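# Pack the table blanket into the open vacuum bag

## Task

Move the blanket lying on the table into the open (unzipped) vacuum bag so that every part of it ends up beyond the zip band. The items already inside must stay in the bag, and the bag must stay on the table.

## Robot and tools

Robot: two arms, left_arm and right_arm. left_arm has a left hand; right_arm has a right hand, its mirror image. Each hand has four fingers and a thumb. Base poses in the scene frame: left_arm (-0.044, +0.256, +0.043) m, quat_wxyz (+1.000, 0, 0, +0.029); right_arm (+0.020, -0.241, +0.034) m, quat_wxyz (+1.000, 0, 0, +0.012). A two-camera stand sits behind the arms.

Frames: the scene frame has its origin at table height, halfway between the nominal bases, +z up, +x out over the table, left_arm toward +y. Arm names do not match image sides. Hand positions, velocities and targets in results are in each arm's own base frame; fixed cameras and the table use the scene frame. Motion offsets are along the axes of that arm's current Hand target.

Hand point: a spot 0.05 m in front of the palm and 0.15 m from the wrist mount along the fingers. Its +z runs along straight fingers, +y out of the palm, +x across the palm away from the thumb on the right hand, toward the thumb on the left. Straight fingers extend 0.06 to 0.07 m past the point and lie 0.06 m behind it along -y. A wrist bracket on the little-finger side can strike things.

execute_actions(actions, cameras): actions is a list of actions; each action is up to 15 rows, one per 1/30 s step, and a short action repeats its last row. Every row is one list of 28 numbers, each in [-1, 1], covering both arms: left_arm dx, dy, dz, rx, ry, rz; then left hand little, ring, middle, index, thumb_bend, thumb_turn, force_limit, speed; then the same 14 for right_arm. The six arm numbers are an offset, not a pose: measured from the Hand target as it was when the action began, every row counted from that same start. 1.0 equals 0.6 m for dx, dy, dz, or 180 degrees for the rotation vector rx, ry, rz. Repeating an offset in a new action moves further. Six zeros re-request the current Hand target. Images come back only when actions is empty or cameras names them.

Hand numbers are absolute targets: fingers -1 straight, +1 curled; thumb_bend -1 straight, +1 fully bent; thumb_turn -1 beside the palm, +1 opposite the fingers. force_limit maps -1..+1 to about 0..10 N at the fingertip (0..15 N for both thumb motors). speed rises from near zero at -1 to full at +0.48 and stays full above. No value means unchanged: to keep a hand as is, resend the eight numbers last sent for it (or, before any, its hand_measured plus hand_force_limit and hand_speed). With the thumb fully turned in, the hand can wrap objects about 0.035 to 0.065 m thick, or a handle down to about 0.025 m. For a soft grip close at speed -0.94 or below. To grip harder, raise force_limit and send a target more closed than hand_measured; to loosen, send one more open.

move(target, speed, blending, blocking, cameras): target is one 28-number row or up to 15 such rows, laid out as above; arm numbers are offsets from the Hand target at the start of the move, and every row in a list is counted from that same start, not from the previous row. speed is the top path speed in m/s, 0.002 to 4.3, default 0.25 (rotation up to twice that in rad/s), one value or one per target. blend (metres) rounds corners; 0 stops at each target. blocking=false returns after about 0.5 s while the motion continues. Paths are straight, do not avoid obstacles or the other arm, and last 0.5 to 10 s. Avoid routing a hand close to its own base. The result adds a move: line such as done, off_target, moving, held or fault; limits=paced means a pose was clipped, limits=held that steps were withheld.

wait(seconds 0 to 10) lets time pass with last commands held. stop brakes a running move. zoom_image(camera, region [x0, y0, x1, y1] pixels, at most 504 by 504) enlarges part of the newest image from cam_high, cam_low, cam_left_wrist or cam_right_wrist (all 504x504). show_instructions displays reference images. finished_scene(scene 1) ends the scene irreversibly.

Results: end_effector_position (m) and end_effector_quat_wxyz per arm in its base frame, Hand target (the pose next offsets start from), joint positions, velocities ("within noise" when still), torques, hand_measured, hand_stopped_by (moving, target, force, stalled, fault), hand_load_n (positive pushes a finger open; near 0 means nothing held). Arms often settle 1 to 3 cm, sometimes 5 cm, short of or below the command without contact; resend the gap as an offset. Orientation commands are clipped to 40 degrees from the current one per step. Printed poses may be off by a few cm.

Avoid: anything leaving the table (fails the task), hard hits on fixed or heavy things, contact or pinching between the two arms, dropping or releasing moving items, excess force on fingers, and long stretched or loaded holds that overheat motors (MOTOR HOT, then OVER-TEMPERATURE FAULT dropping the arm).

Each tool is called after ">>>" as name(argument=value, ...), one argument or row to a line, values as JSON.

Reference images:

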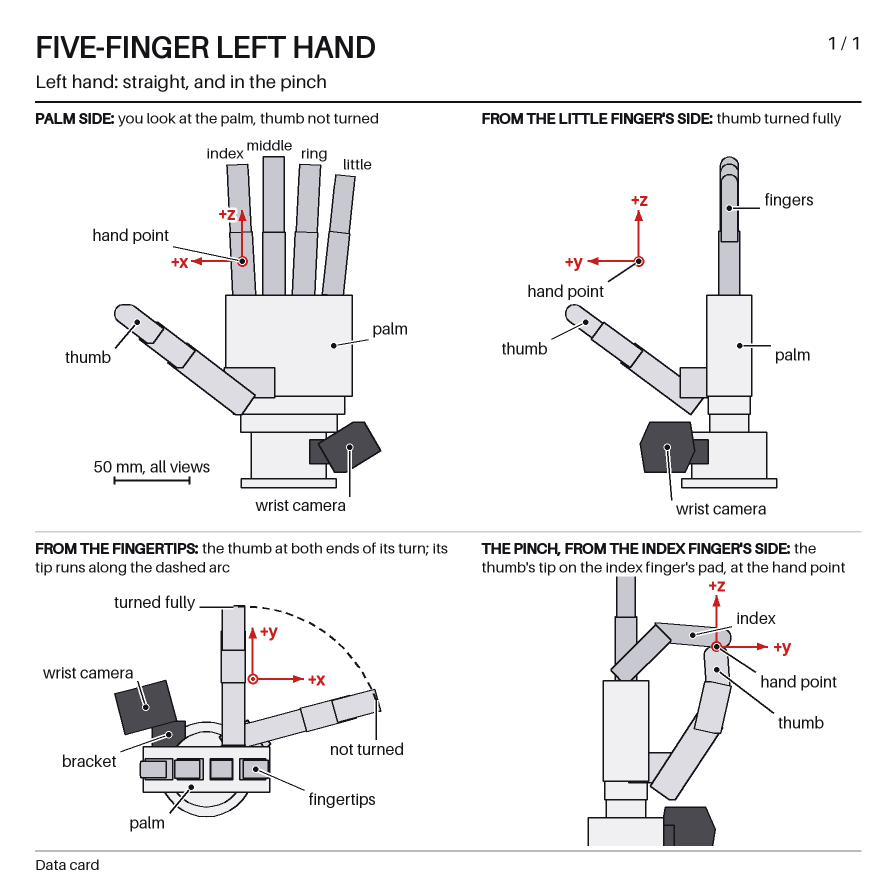

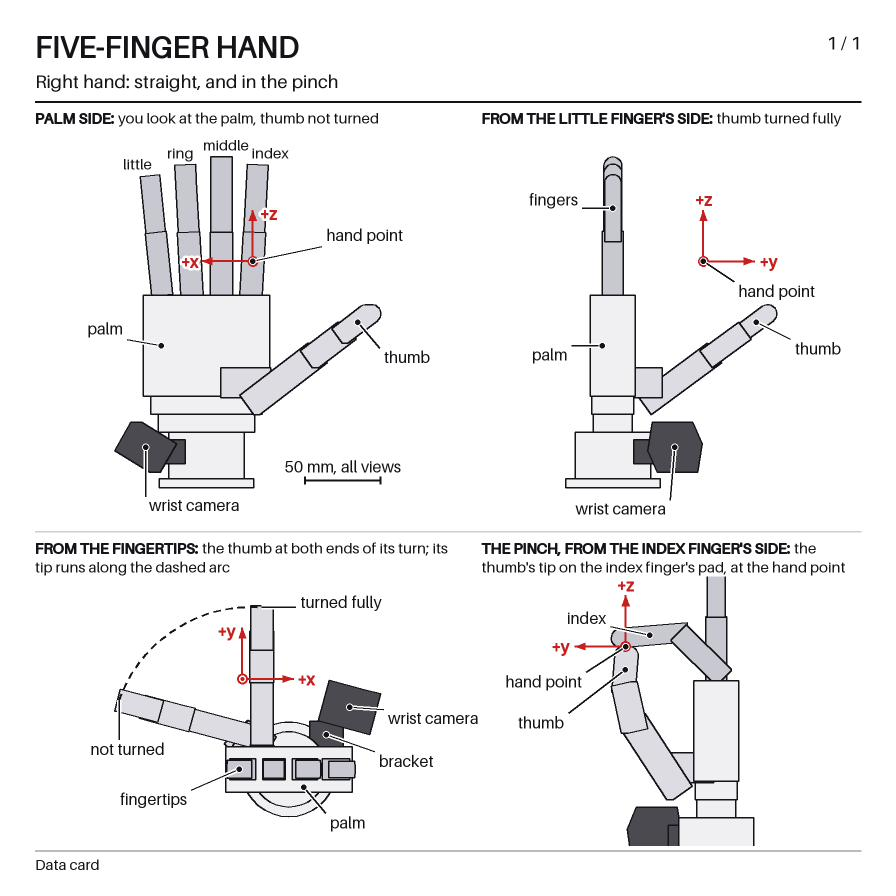

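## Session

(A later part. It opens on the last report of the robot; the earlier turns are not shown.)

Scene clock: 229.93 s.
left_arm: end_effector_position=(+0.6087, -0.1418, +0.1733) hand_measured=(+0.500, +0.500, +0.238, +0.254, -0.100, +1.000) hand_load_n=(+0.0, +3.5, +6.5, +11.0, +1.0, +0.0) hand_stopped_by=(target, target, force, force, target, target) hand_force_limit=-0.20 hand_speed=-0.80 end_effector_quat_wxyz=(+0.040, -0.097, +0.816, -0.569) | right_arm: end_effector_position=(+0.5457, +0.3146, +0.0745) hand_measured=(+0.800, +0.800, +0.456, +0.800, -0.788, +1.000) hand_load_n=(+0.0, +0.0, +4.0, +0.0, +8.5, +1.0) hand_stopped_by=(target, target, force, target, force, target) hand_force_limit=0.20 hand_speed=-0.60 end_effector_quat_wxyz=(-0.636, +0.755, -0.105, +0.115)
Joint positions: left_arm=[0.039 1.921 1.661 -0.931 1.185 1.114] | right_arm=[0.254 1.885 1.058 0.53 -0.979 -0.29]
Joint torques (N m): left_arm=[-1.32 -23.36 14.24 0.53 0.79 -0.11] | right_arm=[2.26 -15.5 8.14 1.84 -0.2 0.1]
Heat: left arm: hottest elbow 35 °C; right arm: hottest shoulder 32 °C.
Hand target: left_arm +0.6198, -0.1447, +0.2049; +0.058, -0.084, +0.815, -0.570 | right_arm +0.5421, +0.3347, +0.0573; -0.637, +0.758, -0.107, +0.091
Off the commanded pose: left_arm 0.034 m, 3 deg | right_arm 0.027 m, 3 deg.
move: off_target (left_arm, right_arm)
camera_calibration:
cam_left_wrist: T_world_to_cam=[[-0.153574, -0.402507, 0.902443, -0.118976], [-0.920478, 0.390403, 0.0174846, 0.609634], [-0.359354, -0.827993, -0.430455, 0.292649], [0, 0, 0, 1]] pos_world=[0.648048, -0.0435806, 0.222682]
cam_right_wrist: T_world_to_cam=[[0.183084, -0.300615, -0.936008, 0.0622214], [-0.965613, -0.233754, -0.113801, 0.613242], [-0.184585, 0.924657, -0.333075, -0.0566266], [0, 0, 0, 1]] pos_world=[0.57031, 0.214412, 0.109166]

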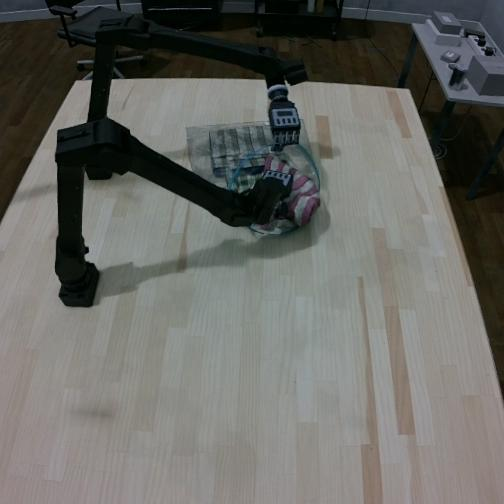

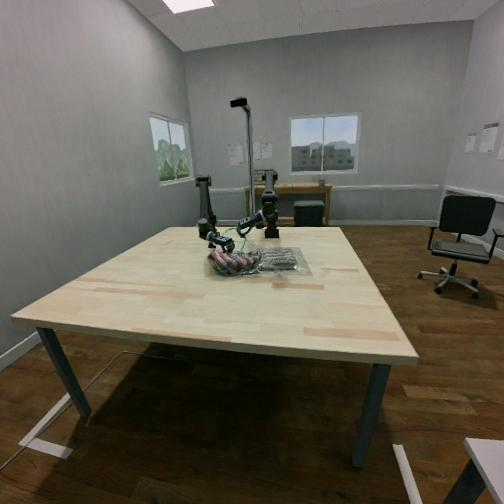

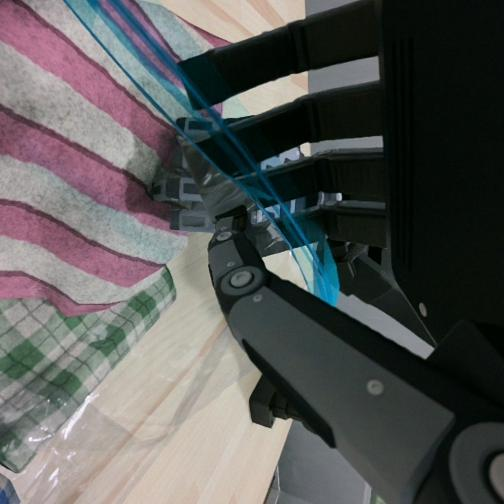

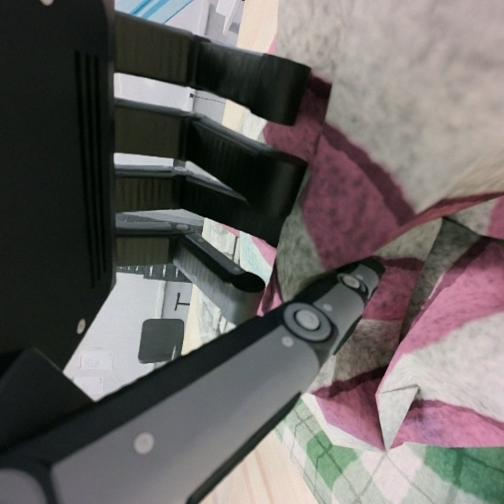

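>>> move(
  target=[
    [0,-0.047,-0.0171,0,0,0,0.5,0.5,0.6,0.6,-0.1,1,-0.2,-0.8,0,0,0,0,0,0,0.8,0.8,0.8,0.8,0.0,1,0.2,-0.6],
    [0,-0.047,-0.0171,0,0,0,0.5,0.5,0.6,0.6,-0.1,1,-0.2,-0.8,-0.013,-0.0083,0.047,0,0,0,0.8,0.8,0.8,0.8,0.0,1,0.2,-0.6],
  ],
  speed=0.06,
  cameras=["all"],
)

>>> zoom_image(
  camera="cam_low",
  region=[195, 225, 265, 285],
)

>>> zoom_image(
  camera="cam_high",
  region=[225, 160, 335, 250],
)

Scene clock: 232.77 s.
left_arm: end_effector_position=(+0.6102, -0.1417, +0.2003) hand_measured=(+0.500, +0.500, +0.238, +0.254, -0.100, +1.000) hand_load_n=(+0.0, +4.0, +6.5, +11.0, +1.0, +0.5) hand_stopped_by=(target, target, force, force, target, target) hand_force_limit=-0.20 hand_speed=-0.80 end_effector_quat_wxyz=(+0.038, -0.099, +0.816, -0.568) | right_arm: end_effector_position=(+0.5470, +0.3438, +0.0745) hand_measured=(+0.800, +0.800, +0.456, +0.800, -0.788, +1.000) hand_load_n=(+0.5, -0.5, +4.0, +0.0, +8.0, +1.0) hand_stopped_by=(target, target, force, target, force, target) hand_force_limit=0.20 hand_speed=-0.60 end_effector_quat_wxyz=(-0.637, +0.755, -0.105, +0.115)
Joint positions: left_arm=[0.039 1.91 1.719 -1.003 1.184 1.114] | right_arm=[0.305 1.904 1.085 0.543 -0.93 -0.264]
Joint torques (N m): left_arm=[-1.55 -24 14.87 0.49 0.81 -0.17] | right_arm=[2.37 -15.91 8.32 1.95 -0.21 0.08]
Heat: left arm: hottest elbow 35 °C; right arm: hottest shoulder 32 °C.
Hand target: left_arm +0.6199, -0.1447, +0.2350; +0.058, -0.084, +0.815, -0.570 | right_arm +0.5426, +0.3645, +0.0573; -0.637, +0.758, -0.107, +0.091
Off the commanded pose: left_arm 0.036 m, 3 deg | right_arm 0.027 m, 3 deg.
move: off_target (left_arm, right_arm)
camera_calibration:
cam_left_wrist: T_world_to_cam=[[-0.148962, -0.40306, 0.902969, -0.146118], [-0.920485, 0.390141, 0.0222966, 0.609394], [-0.361272, -0.827848, -0.429127, 0.305808], [0, 0, 0, 1]] pos_world=[0.649652, -0.0434812, 0.249583]
cam_right_wrist: T_world_to_cam=[[0.183173, -0.300363, -0.936071, 0.0706567], [-0.965579, -0.233841, -0.113914, 0.621336], [-0.184676, 0.924717, -0.332857, -0.0833728], [0, 0, 0, 1]] pos_world=[0.57161, 0.243613, 0.109167]

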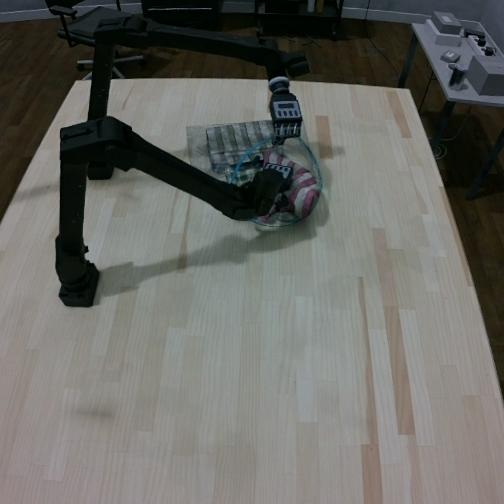

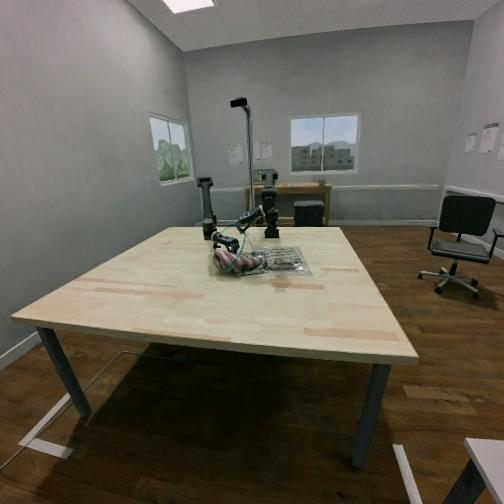

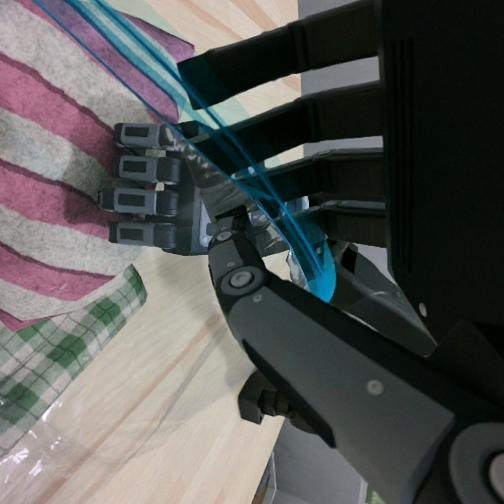

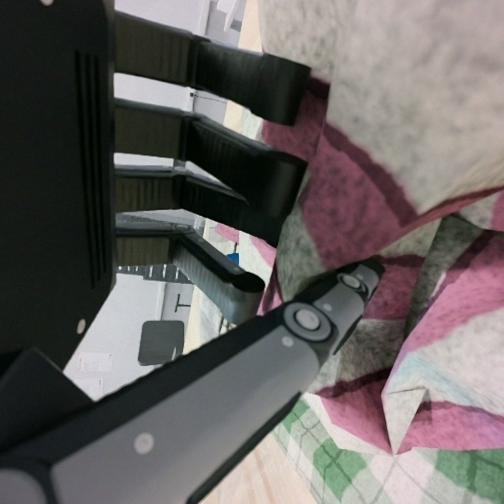

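Scaled by 7.200.

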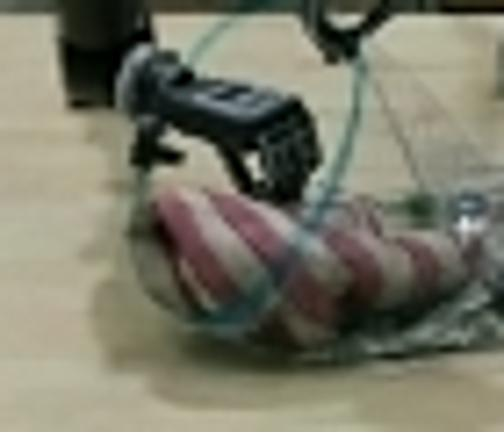

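Scaled by 4.582.

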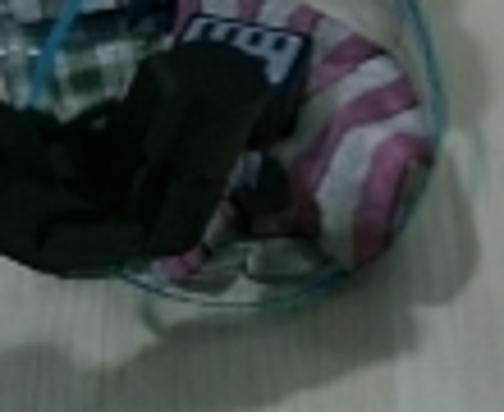

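>>> execute_actions(
  actions=[
    [[0,0,0,0,0,0,0.5,0.5,0.6,0.6,-0.1,1,-0.2,-0.8,0,0,0,0,0,0,0.3,0.2,-0.2,0.2,-1,1,0.2,-0.5]],
    [[0,0,0,0,0,0,0.5,0.5,0.6,0.6,-0.1,1,-0.2,-0.8,0,0,0,0,0,0,-0.4,-0.4,-0.5,-0.4,-1,0.4,0.2,-0.3]],
  ],
  cameras=["all"],
)

>>> zoom_image(
  camera="cam_low",
  region=[195, 225, 265, 285],
)

>>> zoom_image(
  camera="cam_high",
  region=[225, 160, 335, 250],
)

Scene clock: 238.70 s.
left_arm: end_effector_position=(+0.6102, -0.1417, +0.2003) hand_measured=(+0.500, +0.500, +0.238, +0.254, -0.100, +1.000) hand_load_n=(+0.0, +4.0, +6.5, +11.0, +1.0, +0.0) hand_stopped_by=(target, target, force, force, target, target) hand_force_limit=-0.20 hand_speed=-0.80 end_effector_quat_wxyz=(+0.038, -0.099, +0.816, -0.568) | right_arm: end_effector_position=(+0.5408, +0.3504, +0.0656) hand_measured=(-0.400, -0.400, -0.500, -0.400, -1.000, +0.400) hand_load_n=(+0.0, +0.0, +0.0, +0.0, +0.0, -1.0) hand_stopped_by=(target, target, target, target, target, target) hand_force_limit=0.20 hand_speed=-0.30 end_effector_quat_wxyz=(-0.636, +0.757, -0.110, +0.100)
Joint positions: left_arm=[0.039 1.91 1.719 -1.003 1.184 1.114] | right_arm=[0.317 1.92 1.085 0.543 -0.932 -0.249]
Joint torques (N m): left_arm=[-1.44 -23.36 14.61 0.35 0.82 -0.17] | right_arm=[1.44 -17.03 8.42 1.98 -0.15 -0.01]
Heat: left arm: hottest elbow 34 °C; right arm: hottest shoulder 32 °C.
Hand target: left_arm +0.6199, -0.1447, +0.2350; +0.058, -0.084, +0.815, -0.570 | right_arm +0.5426, +0.3645, +0.0574; -0.637, +0.758, -0.107, +0.091
Off the commanded pose: left_arm 0.036 m, 3 deg | right_arm 0.016 m, 1 deg.
Step readings (end_effector_position of left_arm | right_arm):
0: (+0.6102, -0.1417, +0.2003) | (+0.5469, +0.3438, +0.0745)
1: (+0.6102, -0.1417, +0.2003) | (+0.5469, +0.3438, +0.0745)
2: (+0.6102, -0.1417, +0.2003) | (+0.5469, +0.3438, +0.0745)
4: (+0.6102, -0.1417, +0.2003) | (+0.5468, +0.3438, +0.0746)
8: (+0.6102, -0.1417, +0.2003) | (+0.5443, +0.3468, +0.0739)
15: (+0.6102, -0.1417, +0.2003) | (+0.5414, +0.3505, +0.0718)
16: (+0.6102, -0.1417, +0.2003) | (+0.5414, +0.3505, +0.0716)
17: (+0.6102, -0.1417, +0.2003) | (+0.5413, +0.3505, +0.0713)
19: (+0.6102, -0.1417, +0.2003) | (+0.5413, +0.3505, +0.0707)
23: (+0.6102, -0.1417, +0.2003) | (+0.5410, +0.3504, +0.0681)
30: (+0.6102, -0.1417, +0.2003) | (+0.5408, +0.3504, +0.0656)
camera_calibration:
cam_left_wrist: T_world_to_cam=[[-0.148962, -0.40306, 0.902969, -0.146118], [-0.920485, 0.390141, 0.0222966, 0.609394], [-0.361272, -0.827848, -0.429127, 0.305808], [0, 0, 0, 1]] pos_world=[0.649652, -0.0434812, 0.249583]
cam_right_wrist: T_world_to_cam=[[0.158939, -0.298217, -0.941172, 0.0781852], [-0.965845, -0.244569, -0.0856121, 0.617961], [-0.20465, 0.922633, -0.326903, -0.0824536], [0, 0, 0, 1]] pos_world=[0.567554, 0.250525, 0.0995363]

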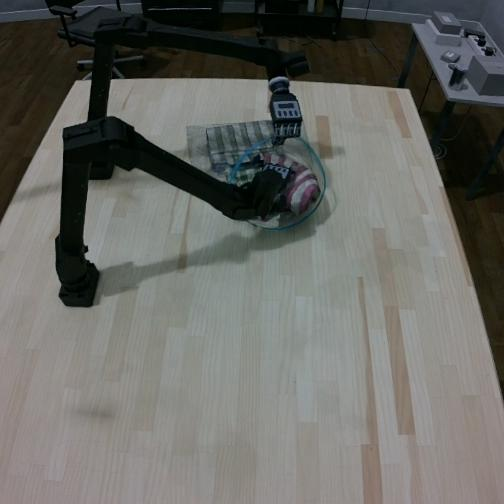

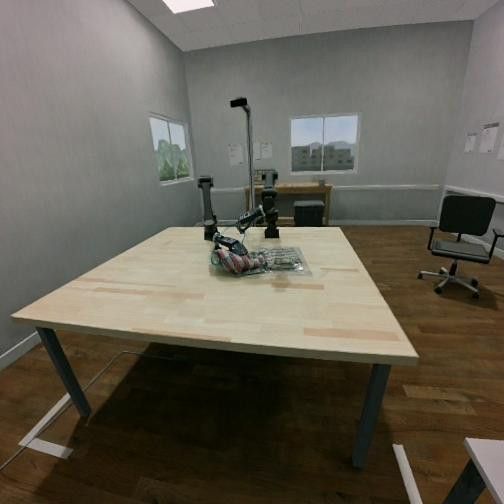

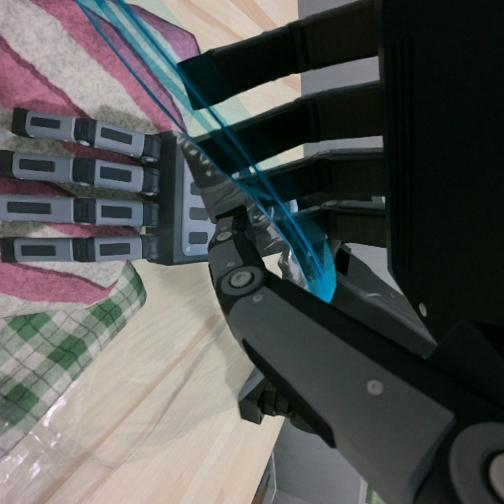

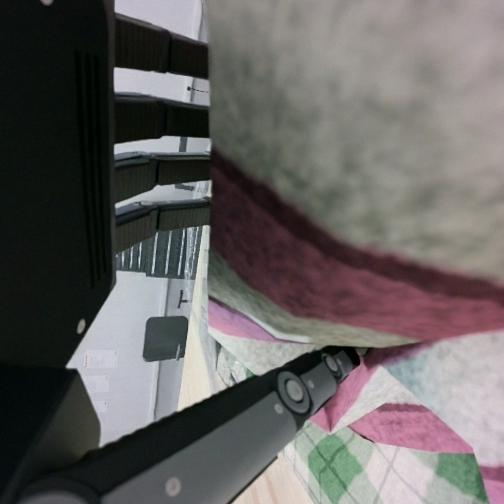

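Scaled by 7.200.

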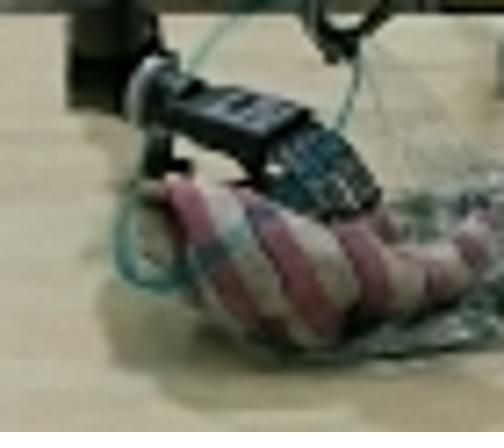

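Scaled by 4.582.

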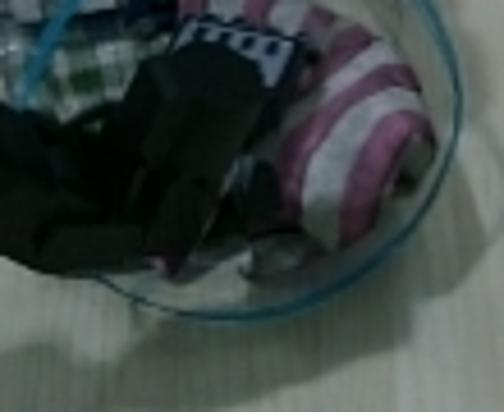

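>>> execute_actions(
  actions=[
    [[0,0,0,0,0,0,0.5,0.5,0.6,0.6,-0.1,1,-0.2,-0.8,0,0,0,0,0,0,-0.4,-0.4,-0.5,-0.4,-1,-1,0.2,-0.3]],
    [[0,0,0,0,0,0,0.5,0.5,0.6,0.6,-0.1,1,-0.2,-0.8,0,0,0,0,0,0,-0.4,-0.4,-0.5,-0.4,-1,-1,0.2,-0.3]],
  ],
  cameras=["cam_right_wrist"],
)

Scene clock: 241.17 s.
left_arm: end_effector_position=(+0.6102, -0.1417, +0.2003) hand_measured=(+0.500, +0.500, +0.238, +0.254, -0.100, +1.000) hand_load_n=(+0.0, +3.5, +6.0, +11.0, +1.5, +0.0) hand_stopped_by=(target, target, force, force, target, target) hand_force_limit=-0.20 hand_speed=-0.80 end_effector_quat_wxyz=(+0.038, -0.099, +0.816, -0.568) | right_arm: end_effector_position=(+0.5394, +0.3522, +0.0650) hand_measured=(-0.400, -0.400, -0.500, -0.400, -1.000, -1.000) hand_load_n=(+0.0, +0.0, +0.0, +0.0, +0.0, -0.5) hand_stopped_by=(target, target, target, target, target, target) hand_force_limit=0.20 hand_speed=-0.30 end_effector_quat_wxyz=(-0.636, +0.758, -0.110, +0.099)
Joint positions: left_arm=[0.039 1.91 1.719 -1.003 1.184 1.114] | right_arm=[0.32 1.921 1.085 0.543 -0.932 -0.248]
Joint torques (N m): left_arm=[-1.03 -23.65 14.72 0.42 0.78 -0.15] | right_arm=[1.03 -17.14 8.39 1.98 -0.15 0]
Heat: left arm: hottest elbow 34 °C; right arm: hottest shoulder 32 °C.
Hand target: left_arm +0.6199, -0.1447, +0.2350; +0.058, -0.084, +0.815, -0.570 | right_arm +0.5426, +0.3646, +0.0575; -0.637, +0.758, -0.107, +0.091
Off the commanded pose: left_arm 0.036 m, 3 deg | right_arm 0.015 m, 1 deg.
Step readings (end_effector_position of left_arm | right_arm):
0: (+0.6102, -0.1417, +0.2003) | (+0.5408, +0.3504, +0.0656)
1: (+0.6102, -0.1417, +0.2003) | (+0.5408, +0.3504, +0.0656)
2: (+0.6102, -0.1417, +0.2003) | (+0.5408, +0.3504, +0.0656)
4: (+0.6102, -0.1417, +0.2003) | (+0.5408, +0.3504, +0.0656)
8: (+0.6102, -0.1417, +0.2003) | (+0.5408, +0.3504, +0.0656)
15: (+0.6102, -0.1417, +0.2003) | (+0.5404, +0.3510, +0.0656)
16: (+0.6102, -0.1417, +0.2003) | (+0.5403, +0.3510, +0.0654)
17: (+0.6102, -0.1417, +0.2003) | (+0.5403, +0.3510, +0.0654)
19: (+0.6102, -0.1417, +0.2003) | (+0.5402, +0.3512, +0.0654)
23: (+0.6102, -0.1417, +0.2003) | (+0.5397, +0.3518, +0.0649)
30: (+0.6102, -0.1417, +0.2003) | (+0.5396, +0.3520, +0.0649)
camera_calibration:
cam_right_wrist: T_world_to_cam=[[0.15783, -0.297706, -0.94152, 0.0787866], [-0.965254, -0.247608, -0.0835157, 0.617613], [-0.208264, 0.921988, -0.326442, -0.0824816], [0, 0, 0, 1]] pos_world=[0.566541, 0.252428, 0.0988341]
Images, in order (width x height): cam_right_wrist 504x504.

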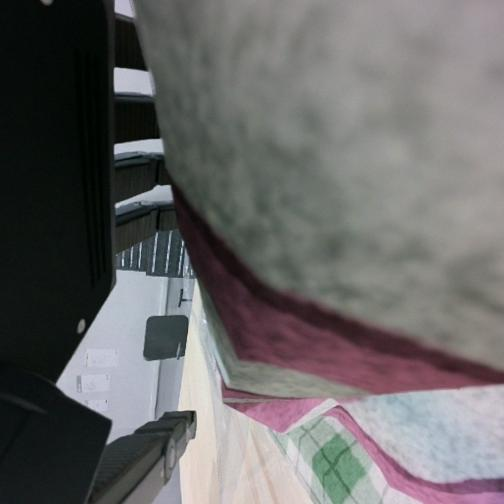

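>>> move(
  target=[0,0,0,0,0,0,0.5,0.5,0.6,0.6,-0.1,1,-0.2,-0.8,0.0516,0.0005,-0.196,0,0,0,-0.4,-0.4,-0.5,-0.4,-1,-1,0.2,-0.3],
  speed=0.08,
  cameras=["all"],
)

>>> zoom_image(
  camera="cam_low",
  region=[195, 225, 265, 285],
)

>>> zoom_image(
  camera="cam_high",
  region=[225, 160, 335, 250],
)

Scene clock: 244.30 s.
left_arm: end_effector_position=(+0.6102, -0.1417, +0.2003) hand_measured=(+0.500, +0.500, +0.238, +0.254, -0.100, +1.000) hand_load_n=(+0.0, +3.5, +6.5, +11.0, +1.0, +0.0) hand_stopped_by=(target, target, force, force, target, target) hand_force_limit=-0.20 hand_speed=-0.80 end_effector_quat_wxyz=(+0.038, -0.099, +0.816, -0.568) | right_arm: end_effector_position=(+0.5407, +0.2509, +0.0774) hand_measured=(-0.400, -0.400, -0.500, -0.400, -1.000, -1.000) hand_load_n=(+0.0, +0.0, +0.0, +0.0, +0.0, -0.5) hand_stopped_by=(target, target, target, target, target, target) hand_force_limit=0.20 hand_speed=-0.30 end_effector_quat_wxyz=(-0.639, +0.757, -0.104, +0.089)
Joint positions: left_arm=[0.039 1.91 1.719 -1.003 1.184 1.114] | right_arm=[0.131 1.855 1.049 0.396 -1.134 -0.377]
Joint torques (N m): left_arm=[-1.26 -24 14.72 0.35 0.77 -0.18] | right_arm=[-0.97 -19.72 5.9 1.26 -0.29 -0.16]
Heat: left arm: hottest elbow 34 °C; right arm: hottest shoulder 32 °C.
Hand target: left_arm +0.6199, -0.1447, +0.2350; +0.058, -0.084, +0.815, -0.570 | right_arm +0.5400, +0.2447, +0.0773; -0.637, +0.758, -0.107, +0.091
Off the commanded pose: left_arm 0.036 m, 3 deg | right_arm 0.006 m, 0 deg.
move: off_target (left_arm)
camera_calibration:
cam_left_wrist: T_world_to_cam=[[-0.148962, -0.40306, 0.902969, -0.146118], [-0.920485, 0.390141, 0.0222966, 0.609394], [-0.361272, -0.827848, -0.429127, 0.305808], [0, 0, 0, 1]] pos_world=[0.649652, -0.0434812, 0.249583]
cam_right_wrist: T_world_to_cam=[[0.1584, -0.288694, -0.944227, 0.0576986], [-0.959884, -0.269112, -0.0787467, 0.596953], [-0.231369, 0.918822, -0.31974, 0.028026], [0, 0, 0, 1]] pos_world=[0.57035, 0.151553, 0.11045]

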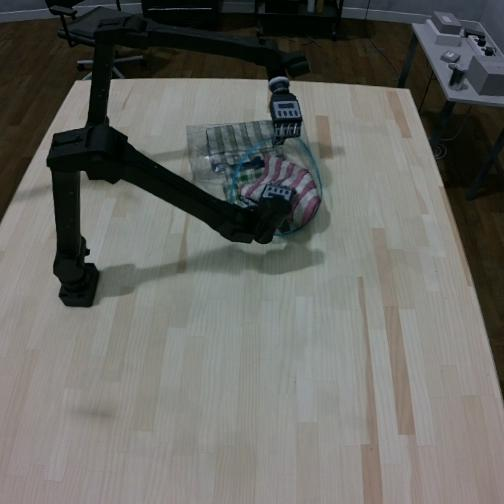

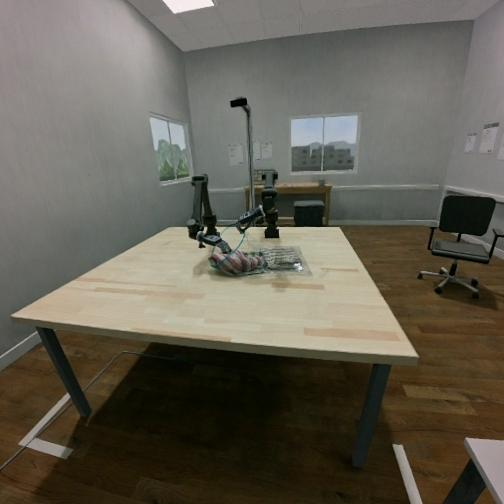

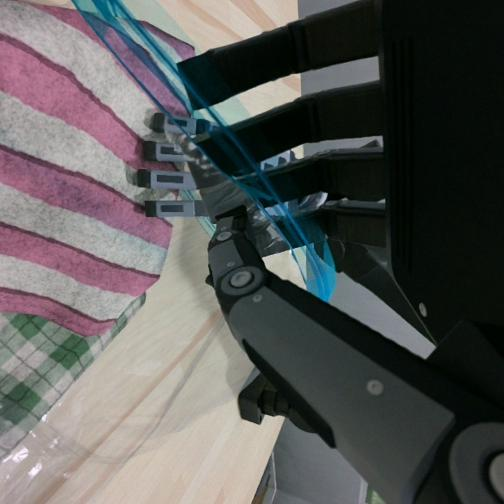

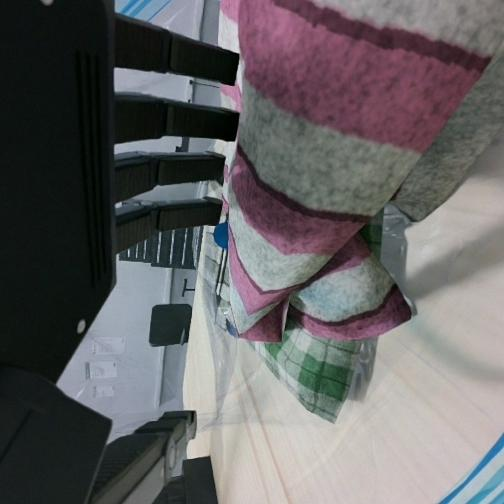

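Scaled by 7.200.

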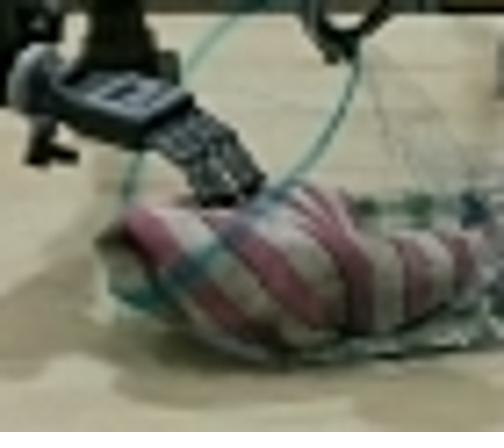

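Scaled by 4.582.

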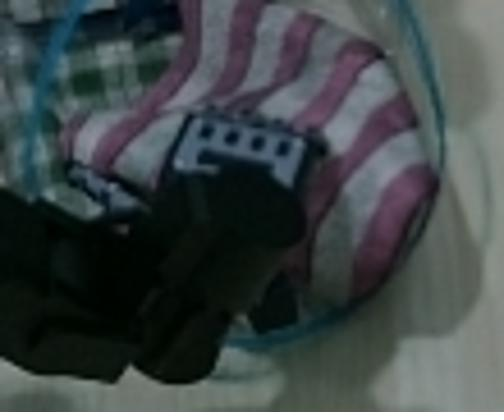

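>>> move(
  target=[0,0,0,0,0,0,0.5,0.5,0.6,0.6,-0.1,1,-0.2,-0.8,0.0563,-0.0953,-0.2289,0,0,0,-0.4,-0.4,-0.5,-0.4,-1,-1,0.2,-0.3],
  speed=0.1,
  cameras=["all"],
)

>>> zoom_image(
  camera="cam_low",
  region=[195, 225, 265, 285],
)

>>> zoom_image(
  camera="cam_high",
  region=[205, 140, 335, 270],
)

Scene clock: 247.40 s.
left_arm: end_effector_position=(+0.6102, -0.1417, +0.2003) hand_measured=(+0.500, +0.500, +0.238, +0.254, -0.100, +1.000) hand_load_n=(+0.0, +3.5, +6.5, +11.0, +1.0, +0.0) hand_stopped_by=(target, target, force, force, target, target) hand_force_limit=-0.20 hand_speed=-0.80 end_effector_quat_wxyz=(+0.038, -0.099, +0.816, -0.568) | right_arm: end_effector_position=(+0.5219, +0.1200, +0.1405) hand_measured=(-0.400, -0.400, -0.500, -0.400, -1.000, -1.000) hand_load_n=(+0.0, +0.0, +0.0, +0.0, +0.0, -0.5) hand_stopped_by=(target, target, target, target, target, target) hand_force_limit=0.20 hand_speed=-0.30 end_effector_quat_wxyz=(-0.637, +0.758, -0.121, +0.072)
Joint positions: left_arm=[0.039 1.91 1.719 -1.003 1.184 1.114] | right_arm=[-0.123 1.709 1.141 -0.322 -1.339 -0.832]
Joint torques (N m): left_arm=[-1.85 -23.71 14.78 0.44 0.8 -0.15] | right_arm=[-0.44 -18.2 10.36 0.92 -0.63 -0.15]
Heat: left arm: hottest elbow 34 °C; right arm: hottest shoulder 32 °C.
Hand target: left_arm +0.6199, -0.1447, +0.2350; +0.058, -0.084, +0.815, -0.570 | right_arm +0.5376, +0.1146, +0.1574; -0.637, +0.758, -0.107, +0.091
Off the commanded pose: left_arm 0.036 m, 3 deg | right_arm 0.024 m, 3 deg.
move: off_target (left_arm, right_arm)
camera_calibration:
cam_left_wrist: T_world_to_cam=[[-0.148962, -0.40306, 0.902969, -0.146118], [-0.920485, 0.390141, 0.0222966, 0.609394], [-0.361272, -0.827848, -0.429127, 0.305808], [0, 0, 0, 1]] pos_world=[0.649652, -0.0434812, 0.249583]
cam_right_wrist: T_world_to_cam=[[0.112087, -0.286736, -0.95143, 0.107485], [-0.963847, -0.264292, -0.0338991, 0.543899], [-0.241735, 0.920832, -0.305993, 0.167368], [0, 0, 0, 1]] pos_world=[0.552647, 0.02045, 0.171915]

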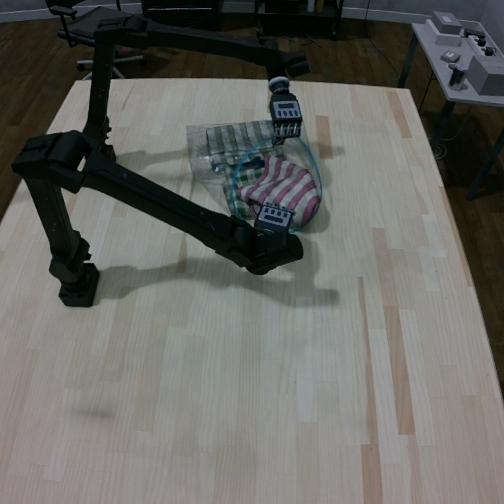

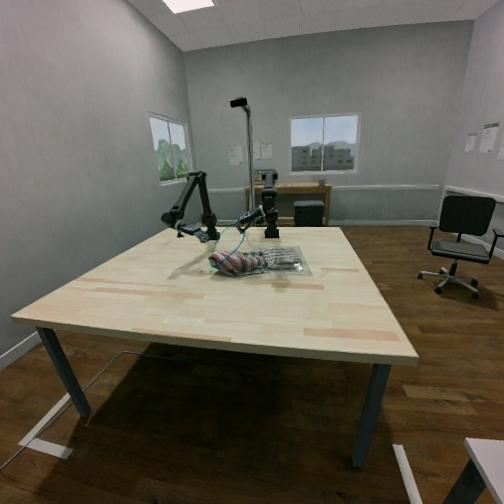

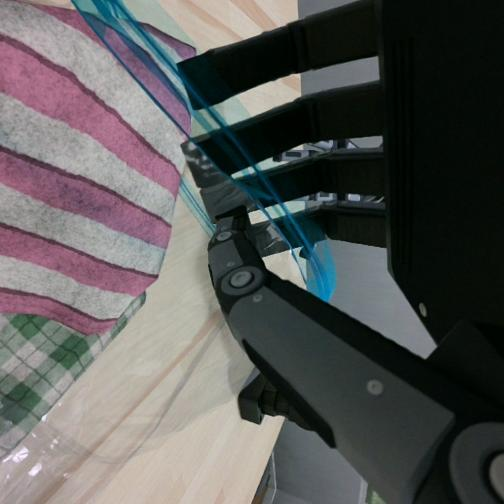

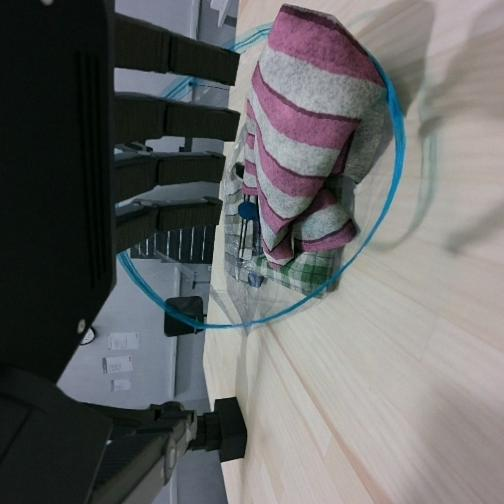

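Scaled by 7.200.

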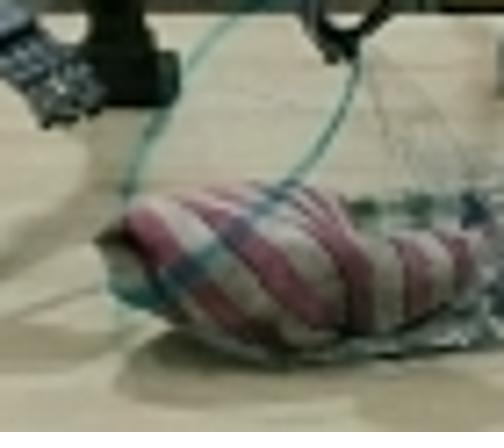

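Scaled by 3.877.

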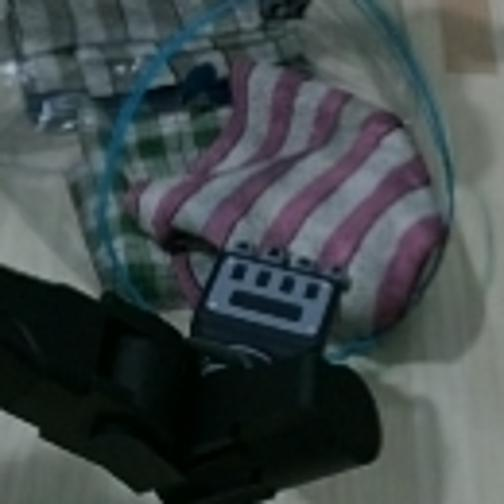

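>>> zoom_image(
  camera="cam_right_wrist",
  region=[200, 0, 460, 340],
)

Scaled by 1.482.

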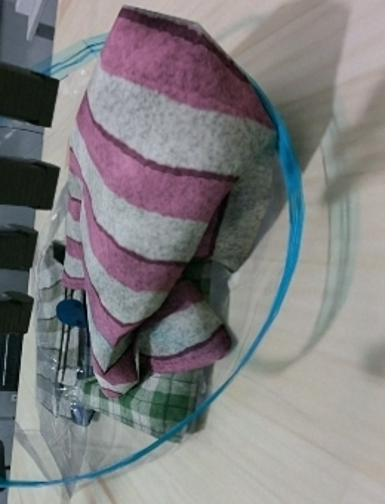

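>>> move(
  target=[0,0,0,0,0,0,0.5,0.5,0.6,0.6,-0.1,1,-0.2,-0.8,0.1191,0.121,0.0343,0,0,0,0.75,0.75,0.75,0.75,-0.5,-1,0.2,-0.3],
  speed=0.1,
  cameras=["all"],
)

>>> zoom_image(
  camera="cam_low",
  region=[175, 215, 265, 285],
)

>>> zoom_image(
  camera="cam_high",
  region=[205, 140, 335, 270],
)

Scene clock: 253.50 s.
left_arm: end_effector_position=(+0.6102, -0.1417, +0.2003) hand_measured=(+0.500, +0.500, +0.238, +0.254, -0.100, +1.000) hand_load_n=(+0.0, +4.0, +6.5, +11.0, +1.0, +0.0) hand_stopped_by=(target, target, force, force, target, target) hand_force_limit=-0.20 hand_speed=-0.80 end_effector_quat_wxyz=(+0.038, -0.099, +0.816, -0.568) | right_arm: end_effector_position=(+0.5907, +0.1114, +0.0788) hand_measured=(+0.750, +0.750, +0.750, +0.750, -0.500, -1.000) hand_load_n=(+0.0, +0.0, +0.5, +0.0, +0.0, +0.0) hand_stopped_by=(target, target, target, target, target, target) hand_force_limit=0.20 hand_speed=-0.30 end_effector_quat_wxyz=(-0.637, +0.759, -0.116, +0.073)
Joint positions: left_arm=[0.039 1.91 1.719 -1.003 1.184 1.114] | right_arm=[-0.123 1.954 1.318 -0.268 -1.342 -0.853]
Joint torques (N m): left_arm=[-1.32 -22.77 14.78 0.23 0.8 -0.13] | right_arm=[-0.73 -19.55 9.77 1.55 -0.61 -0.17]
Heat: left arm: hottest elbow 34 °C; right arm: hottest shoulder 31 °C.
Hand target: left_arm +0.6199, -0.1447, +0.2350; +0.058, -0.084, +0.815, -0.570 | right_arm +0.6086, +0.1022, +0.0825; -0.637, +0.758, -0.107, +0.091
Off the commanded pose: left_arm 0.036 m, 3 deg | right_arm 0.020 m, 2 deg.
move: off_target (left_arm, right_arm)
camera_calibration:
cam_left_wrist: T_world_to_cam=[[-0.148962, -0.40306, 0.902969, -0.146118], [-0.920485, 0.390141, 0.0222966, 0.609394], [-0.361272, -0.827848, -0.429127, 0.305808], [0, 0, 0, 1]] pos_world=[0.649652, -0.0434812, 0.249583]
cam_right_wrist: T_world_to_cam=[[0.120824, -0.28724, -0.950208, 0.0333573], [-0.961982, -0.270065, -0.040683, 0.605843], [-0.244932, 0.918998, -0.30895, 0.175347], [0, 0, 0, 1]] pos_world=[0.621727, 0.012055, 0.110517]

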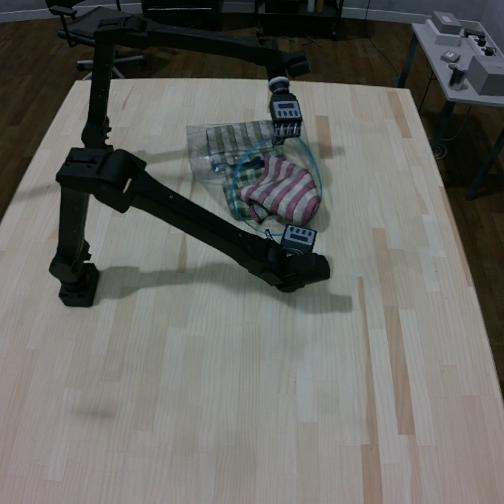

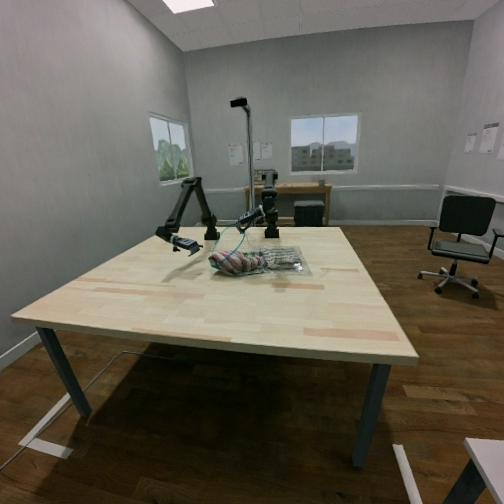

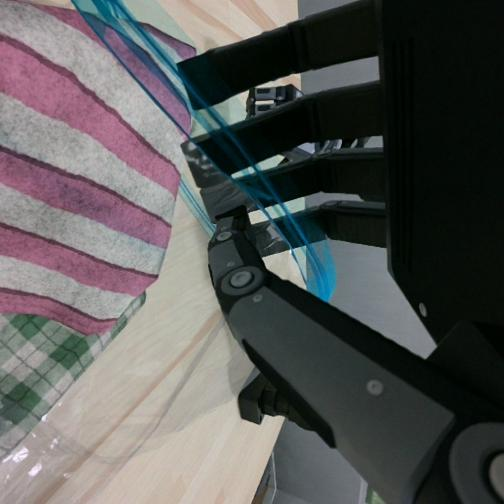

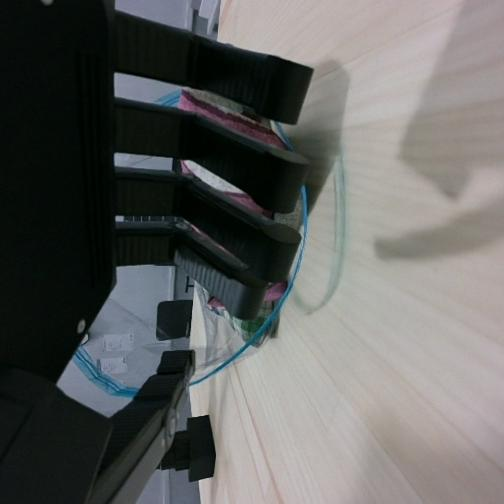

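Scaled by 5.600.

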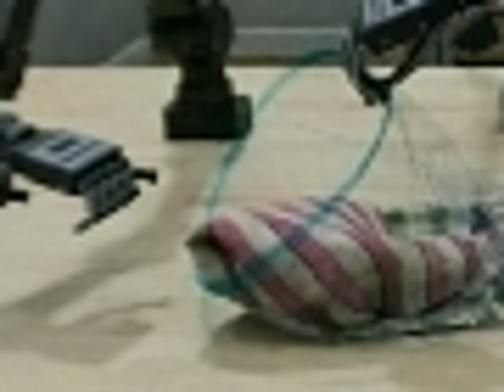

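Scaled by 3.877.

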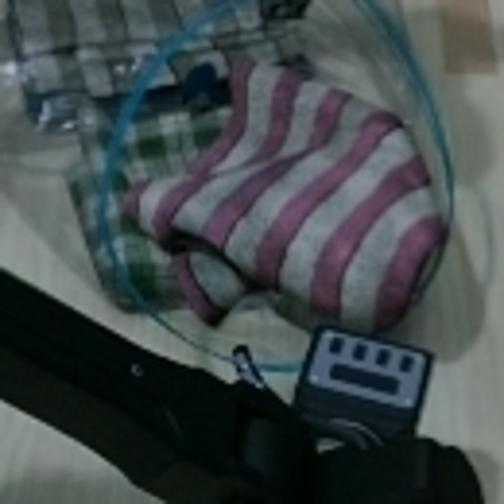

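>>> move(
  target=[
    [0,0,0,0,0,0,0.5,0.5,0.6,0.6,-0.1,1,-0.2,-0.8,-0.0216,-0.0139,0.0792,0,0,0,0.75,0.75,0.75,0.75,-0.5,-1,0.2,-0.3],
    [0,0,0,0,0,0,0.5,0.5,0.6,0.6,-0.1,1,-0.2,-0.8,-0.026,0.049,0.1066,0,0,0,0.75,0.75,0.75,0.75,-0.5,-1,0.2,-0.3],
  ],
  speed=0.08,
  blend=[0.01,0],
  cameras=["all"],
)

>>> zoom_image(
  camera="cam_low",
  region=[175, 215, 265, 285],
)

>>> zoom_image(
  camera="cam_high",
  region=[205, 140, 335, 270],
)

Scene clock: 257.17 s.
left_arm: end_effector_position=(+0.6102, -0.1417, +0.2003) hand_measured=(+0.500, +0.500, +0.238, +0.254, -0.100, +1.000) hand_load_n=(+0.0, +3.5, +6.5, +11.0, +1.0, +0.0) hand_stopped_by=(target, target, force, force, target, target) hand_force_limit=-0.20 hand_speed=-0.80 end_effector_quat_wxyz=(+0.038, -0.099, +0.816, -0.568) | right_arm: end_effector_position=(+0.6131, +0.1535, +0.0537) hand_measured=(+0.750, +0.750, +0.750, +0.750, -0.500, -1.000) hand_load_n=(+0.0, +0.0, +0.0, +0.0, +0.0, +0.0) hand_stopped_by=(target, target, target, target, target, target) hand_force_limit=0.20 hand_speed=-0.30 end_effector_quat_wxyz=(-0.637, +0.757, -0.105, +0.101)
Joint positions: left_arm=[0.039 1.91 1.719 -1.003 1.184 1.114] | right_arm=[-0.047 2.011 1.279 0.121 -1.271 -0.609]
Joint torques (N m): left_arm=[-1.49 -23.53 14.67 0.39 0.78 -0.16] | right_arm=[1.08 -20.13 6.39 1.94 -0.32 0.01]
Heat: left arm: hottest elbow 34 °C; right arm: hottest shoulder 32 °C.
Hand target: left_arm +0.6199, -0.1447, +0.2350; +0.058, -0.084, +0.815, -0.570 | right_arm +0.6097, +0.1622, +0.0425; -0.637, +0.758, -0.107, +0.091
Off the commanded pose: left_arm 0.036 m, 3 deg | right_arm 0.015 m, 1 deg.
move: off_target (left_arm, right_arm)
camera_calibration:
cam_left_wrist: T_world_to_cam=[[-0.148962, -0.40306, 0.902969, -0.146118], [-0.920485, 0.390141, 0.0222966, 0.609394], [-0.361272, -0.827848, -0.429127, 0.305808], [0, 0, 0, 1]] pos_world=[0.649652, -0.0434812, 0.249583]
cam_right_wrist: T_world_to_cam=[[0.168663, -0.29658, -0.939996, -0.00945913], [-0.963245, -0.251879, -0.093364, 0.638554], [-0.209075, 0.921193, -0.328162, 0.113114], [0, 0, 0, 1]] pos_world=[0.640328, 0.0538328, 0.0878462]

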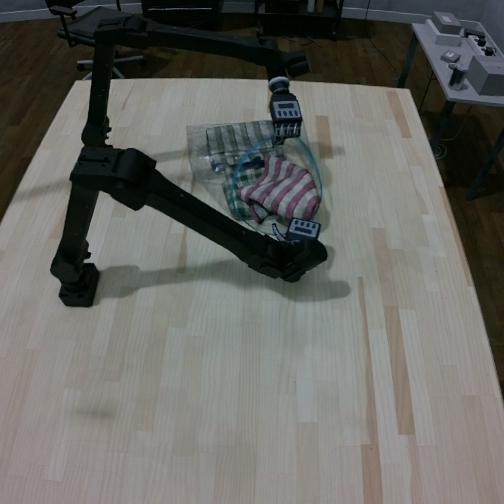

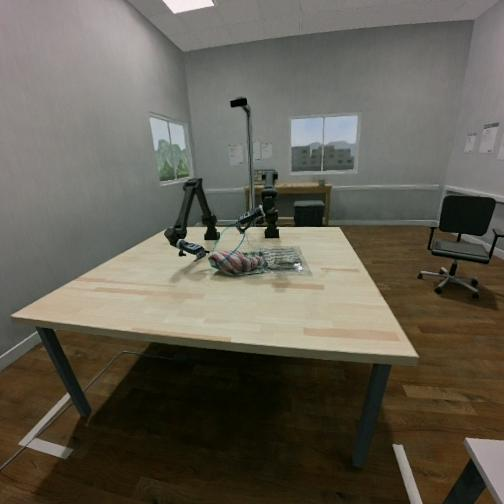

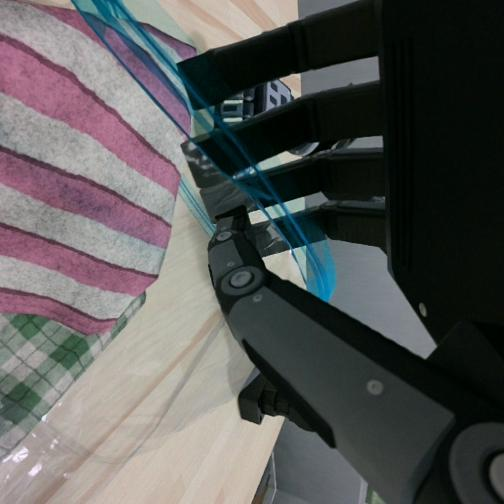

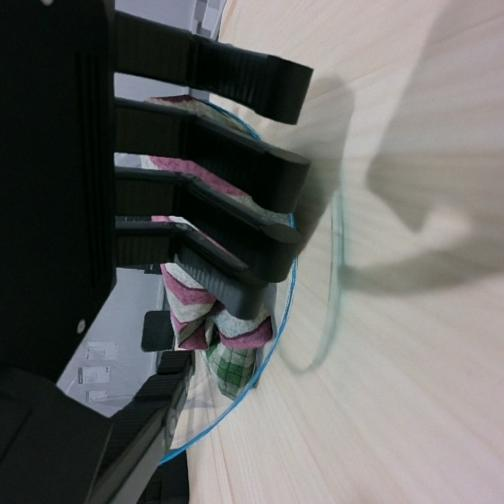

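Scaled by 5.600.

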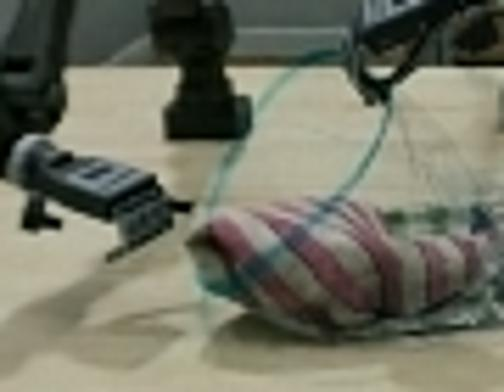

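Scaled by 3.877.

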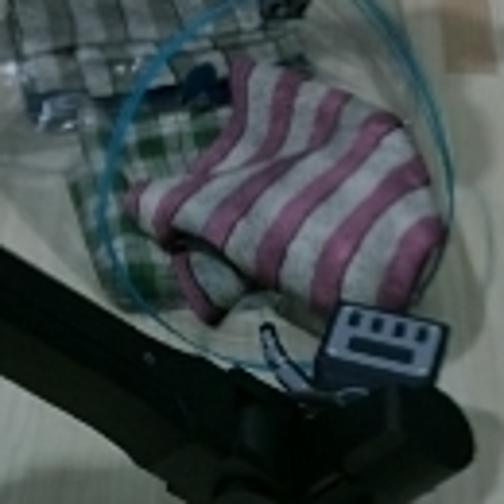

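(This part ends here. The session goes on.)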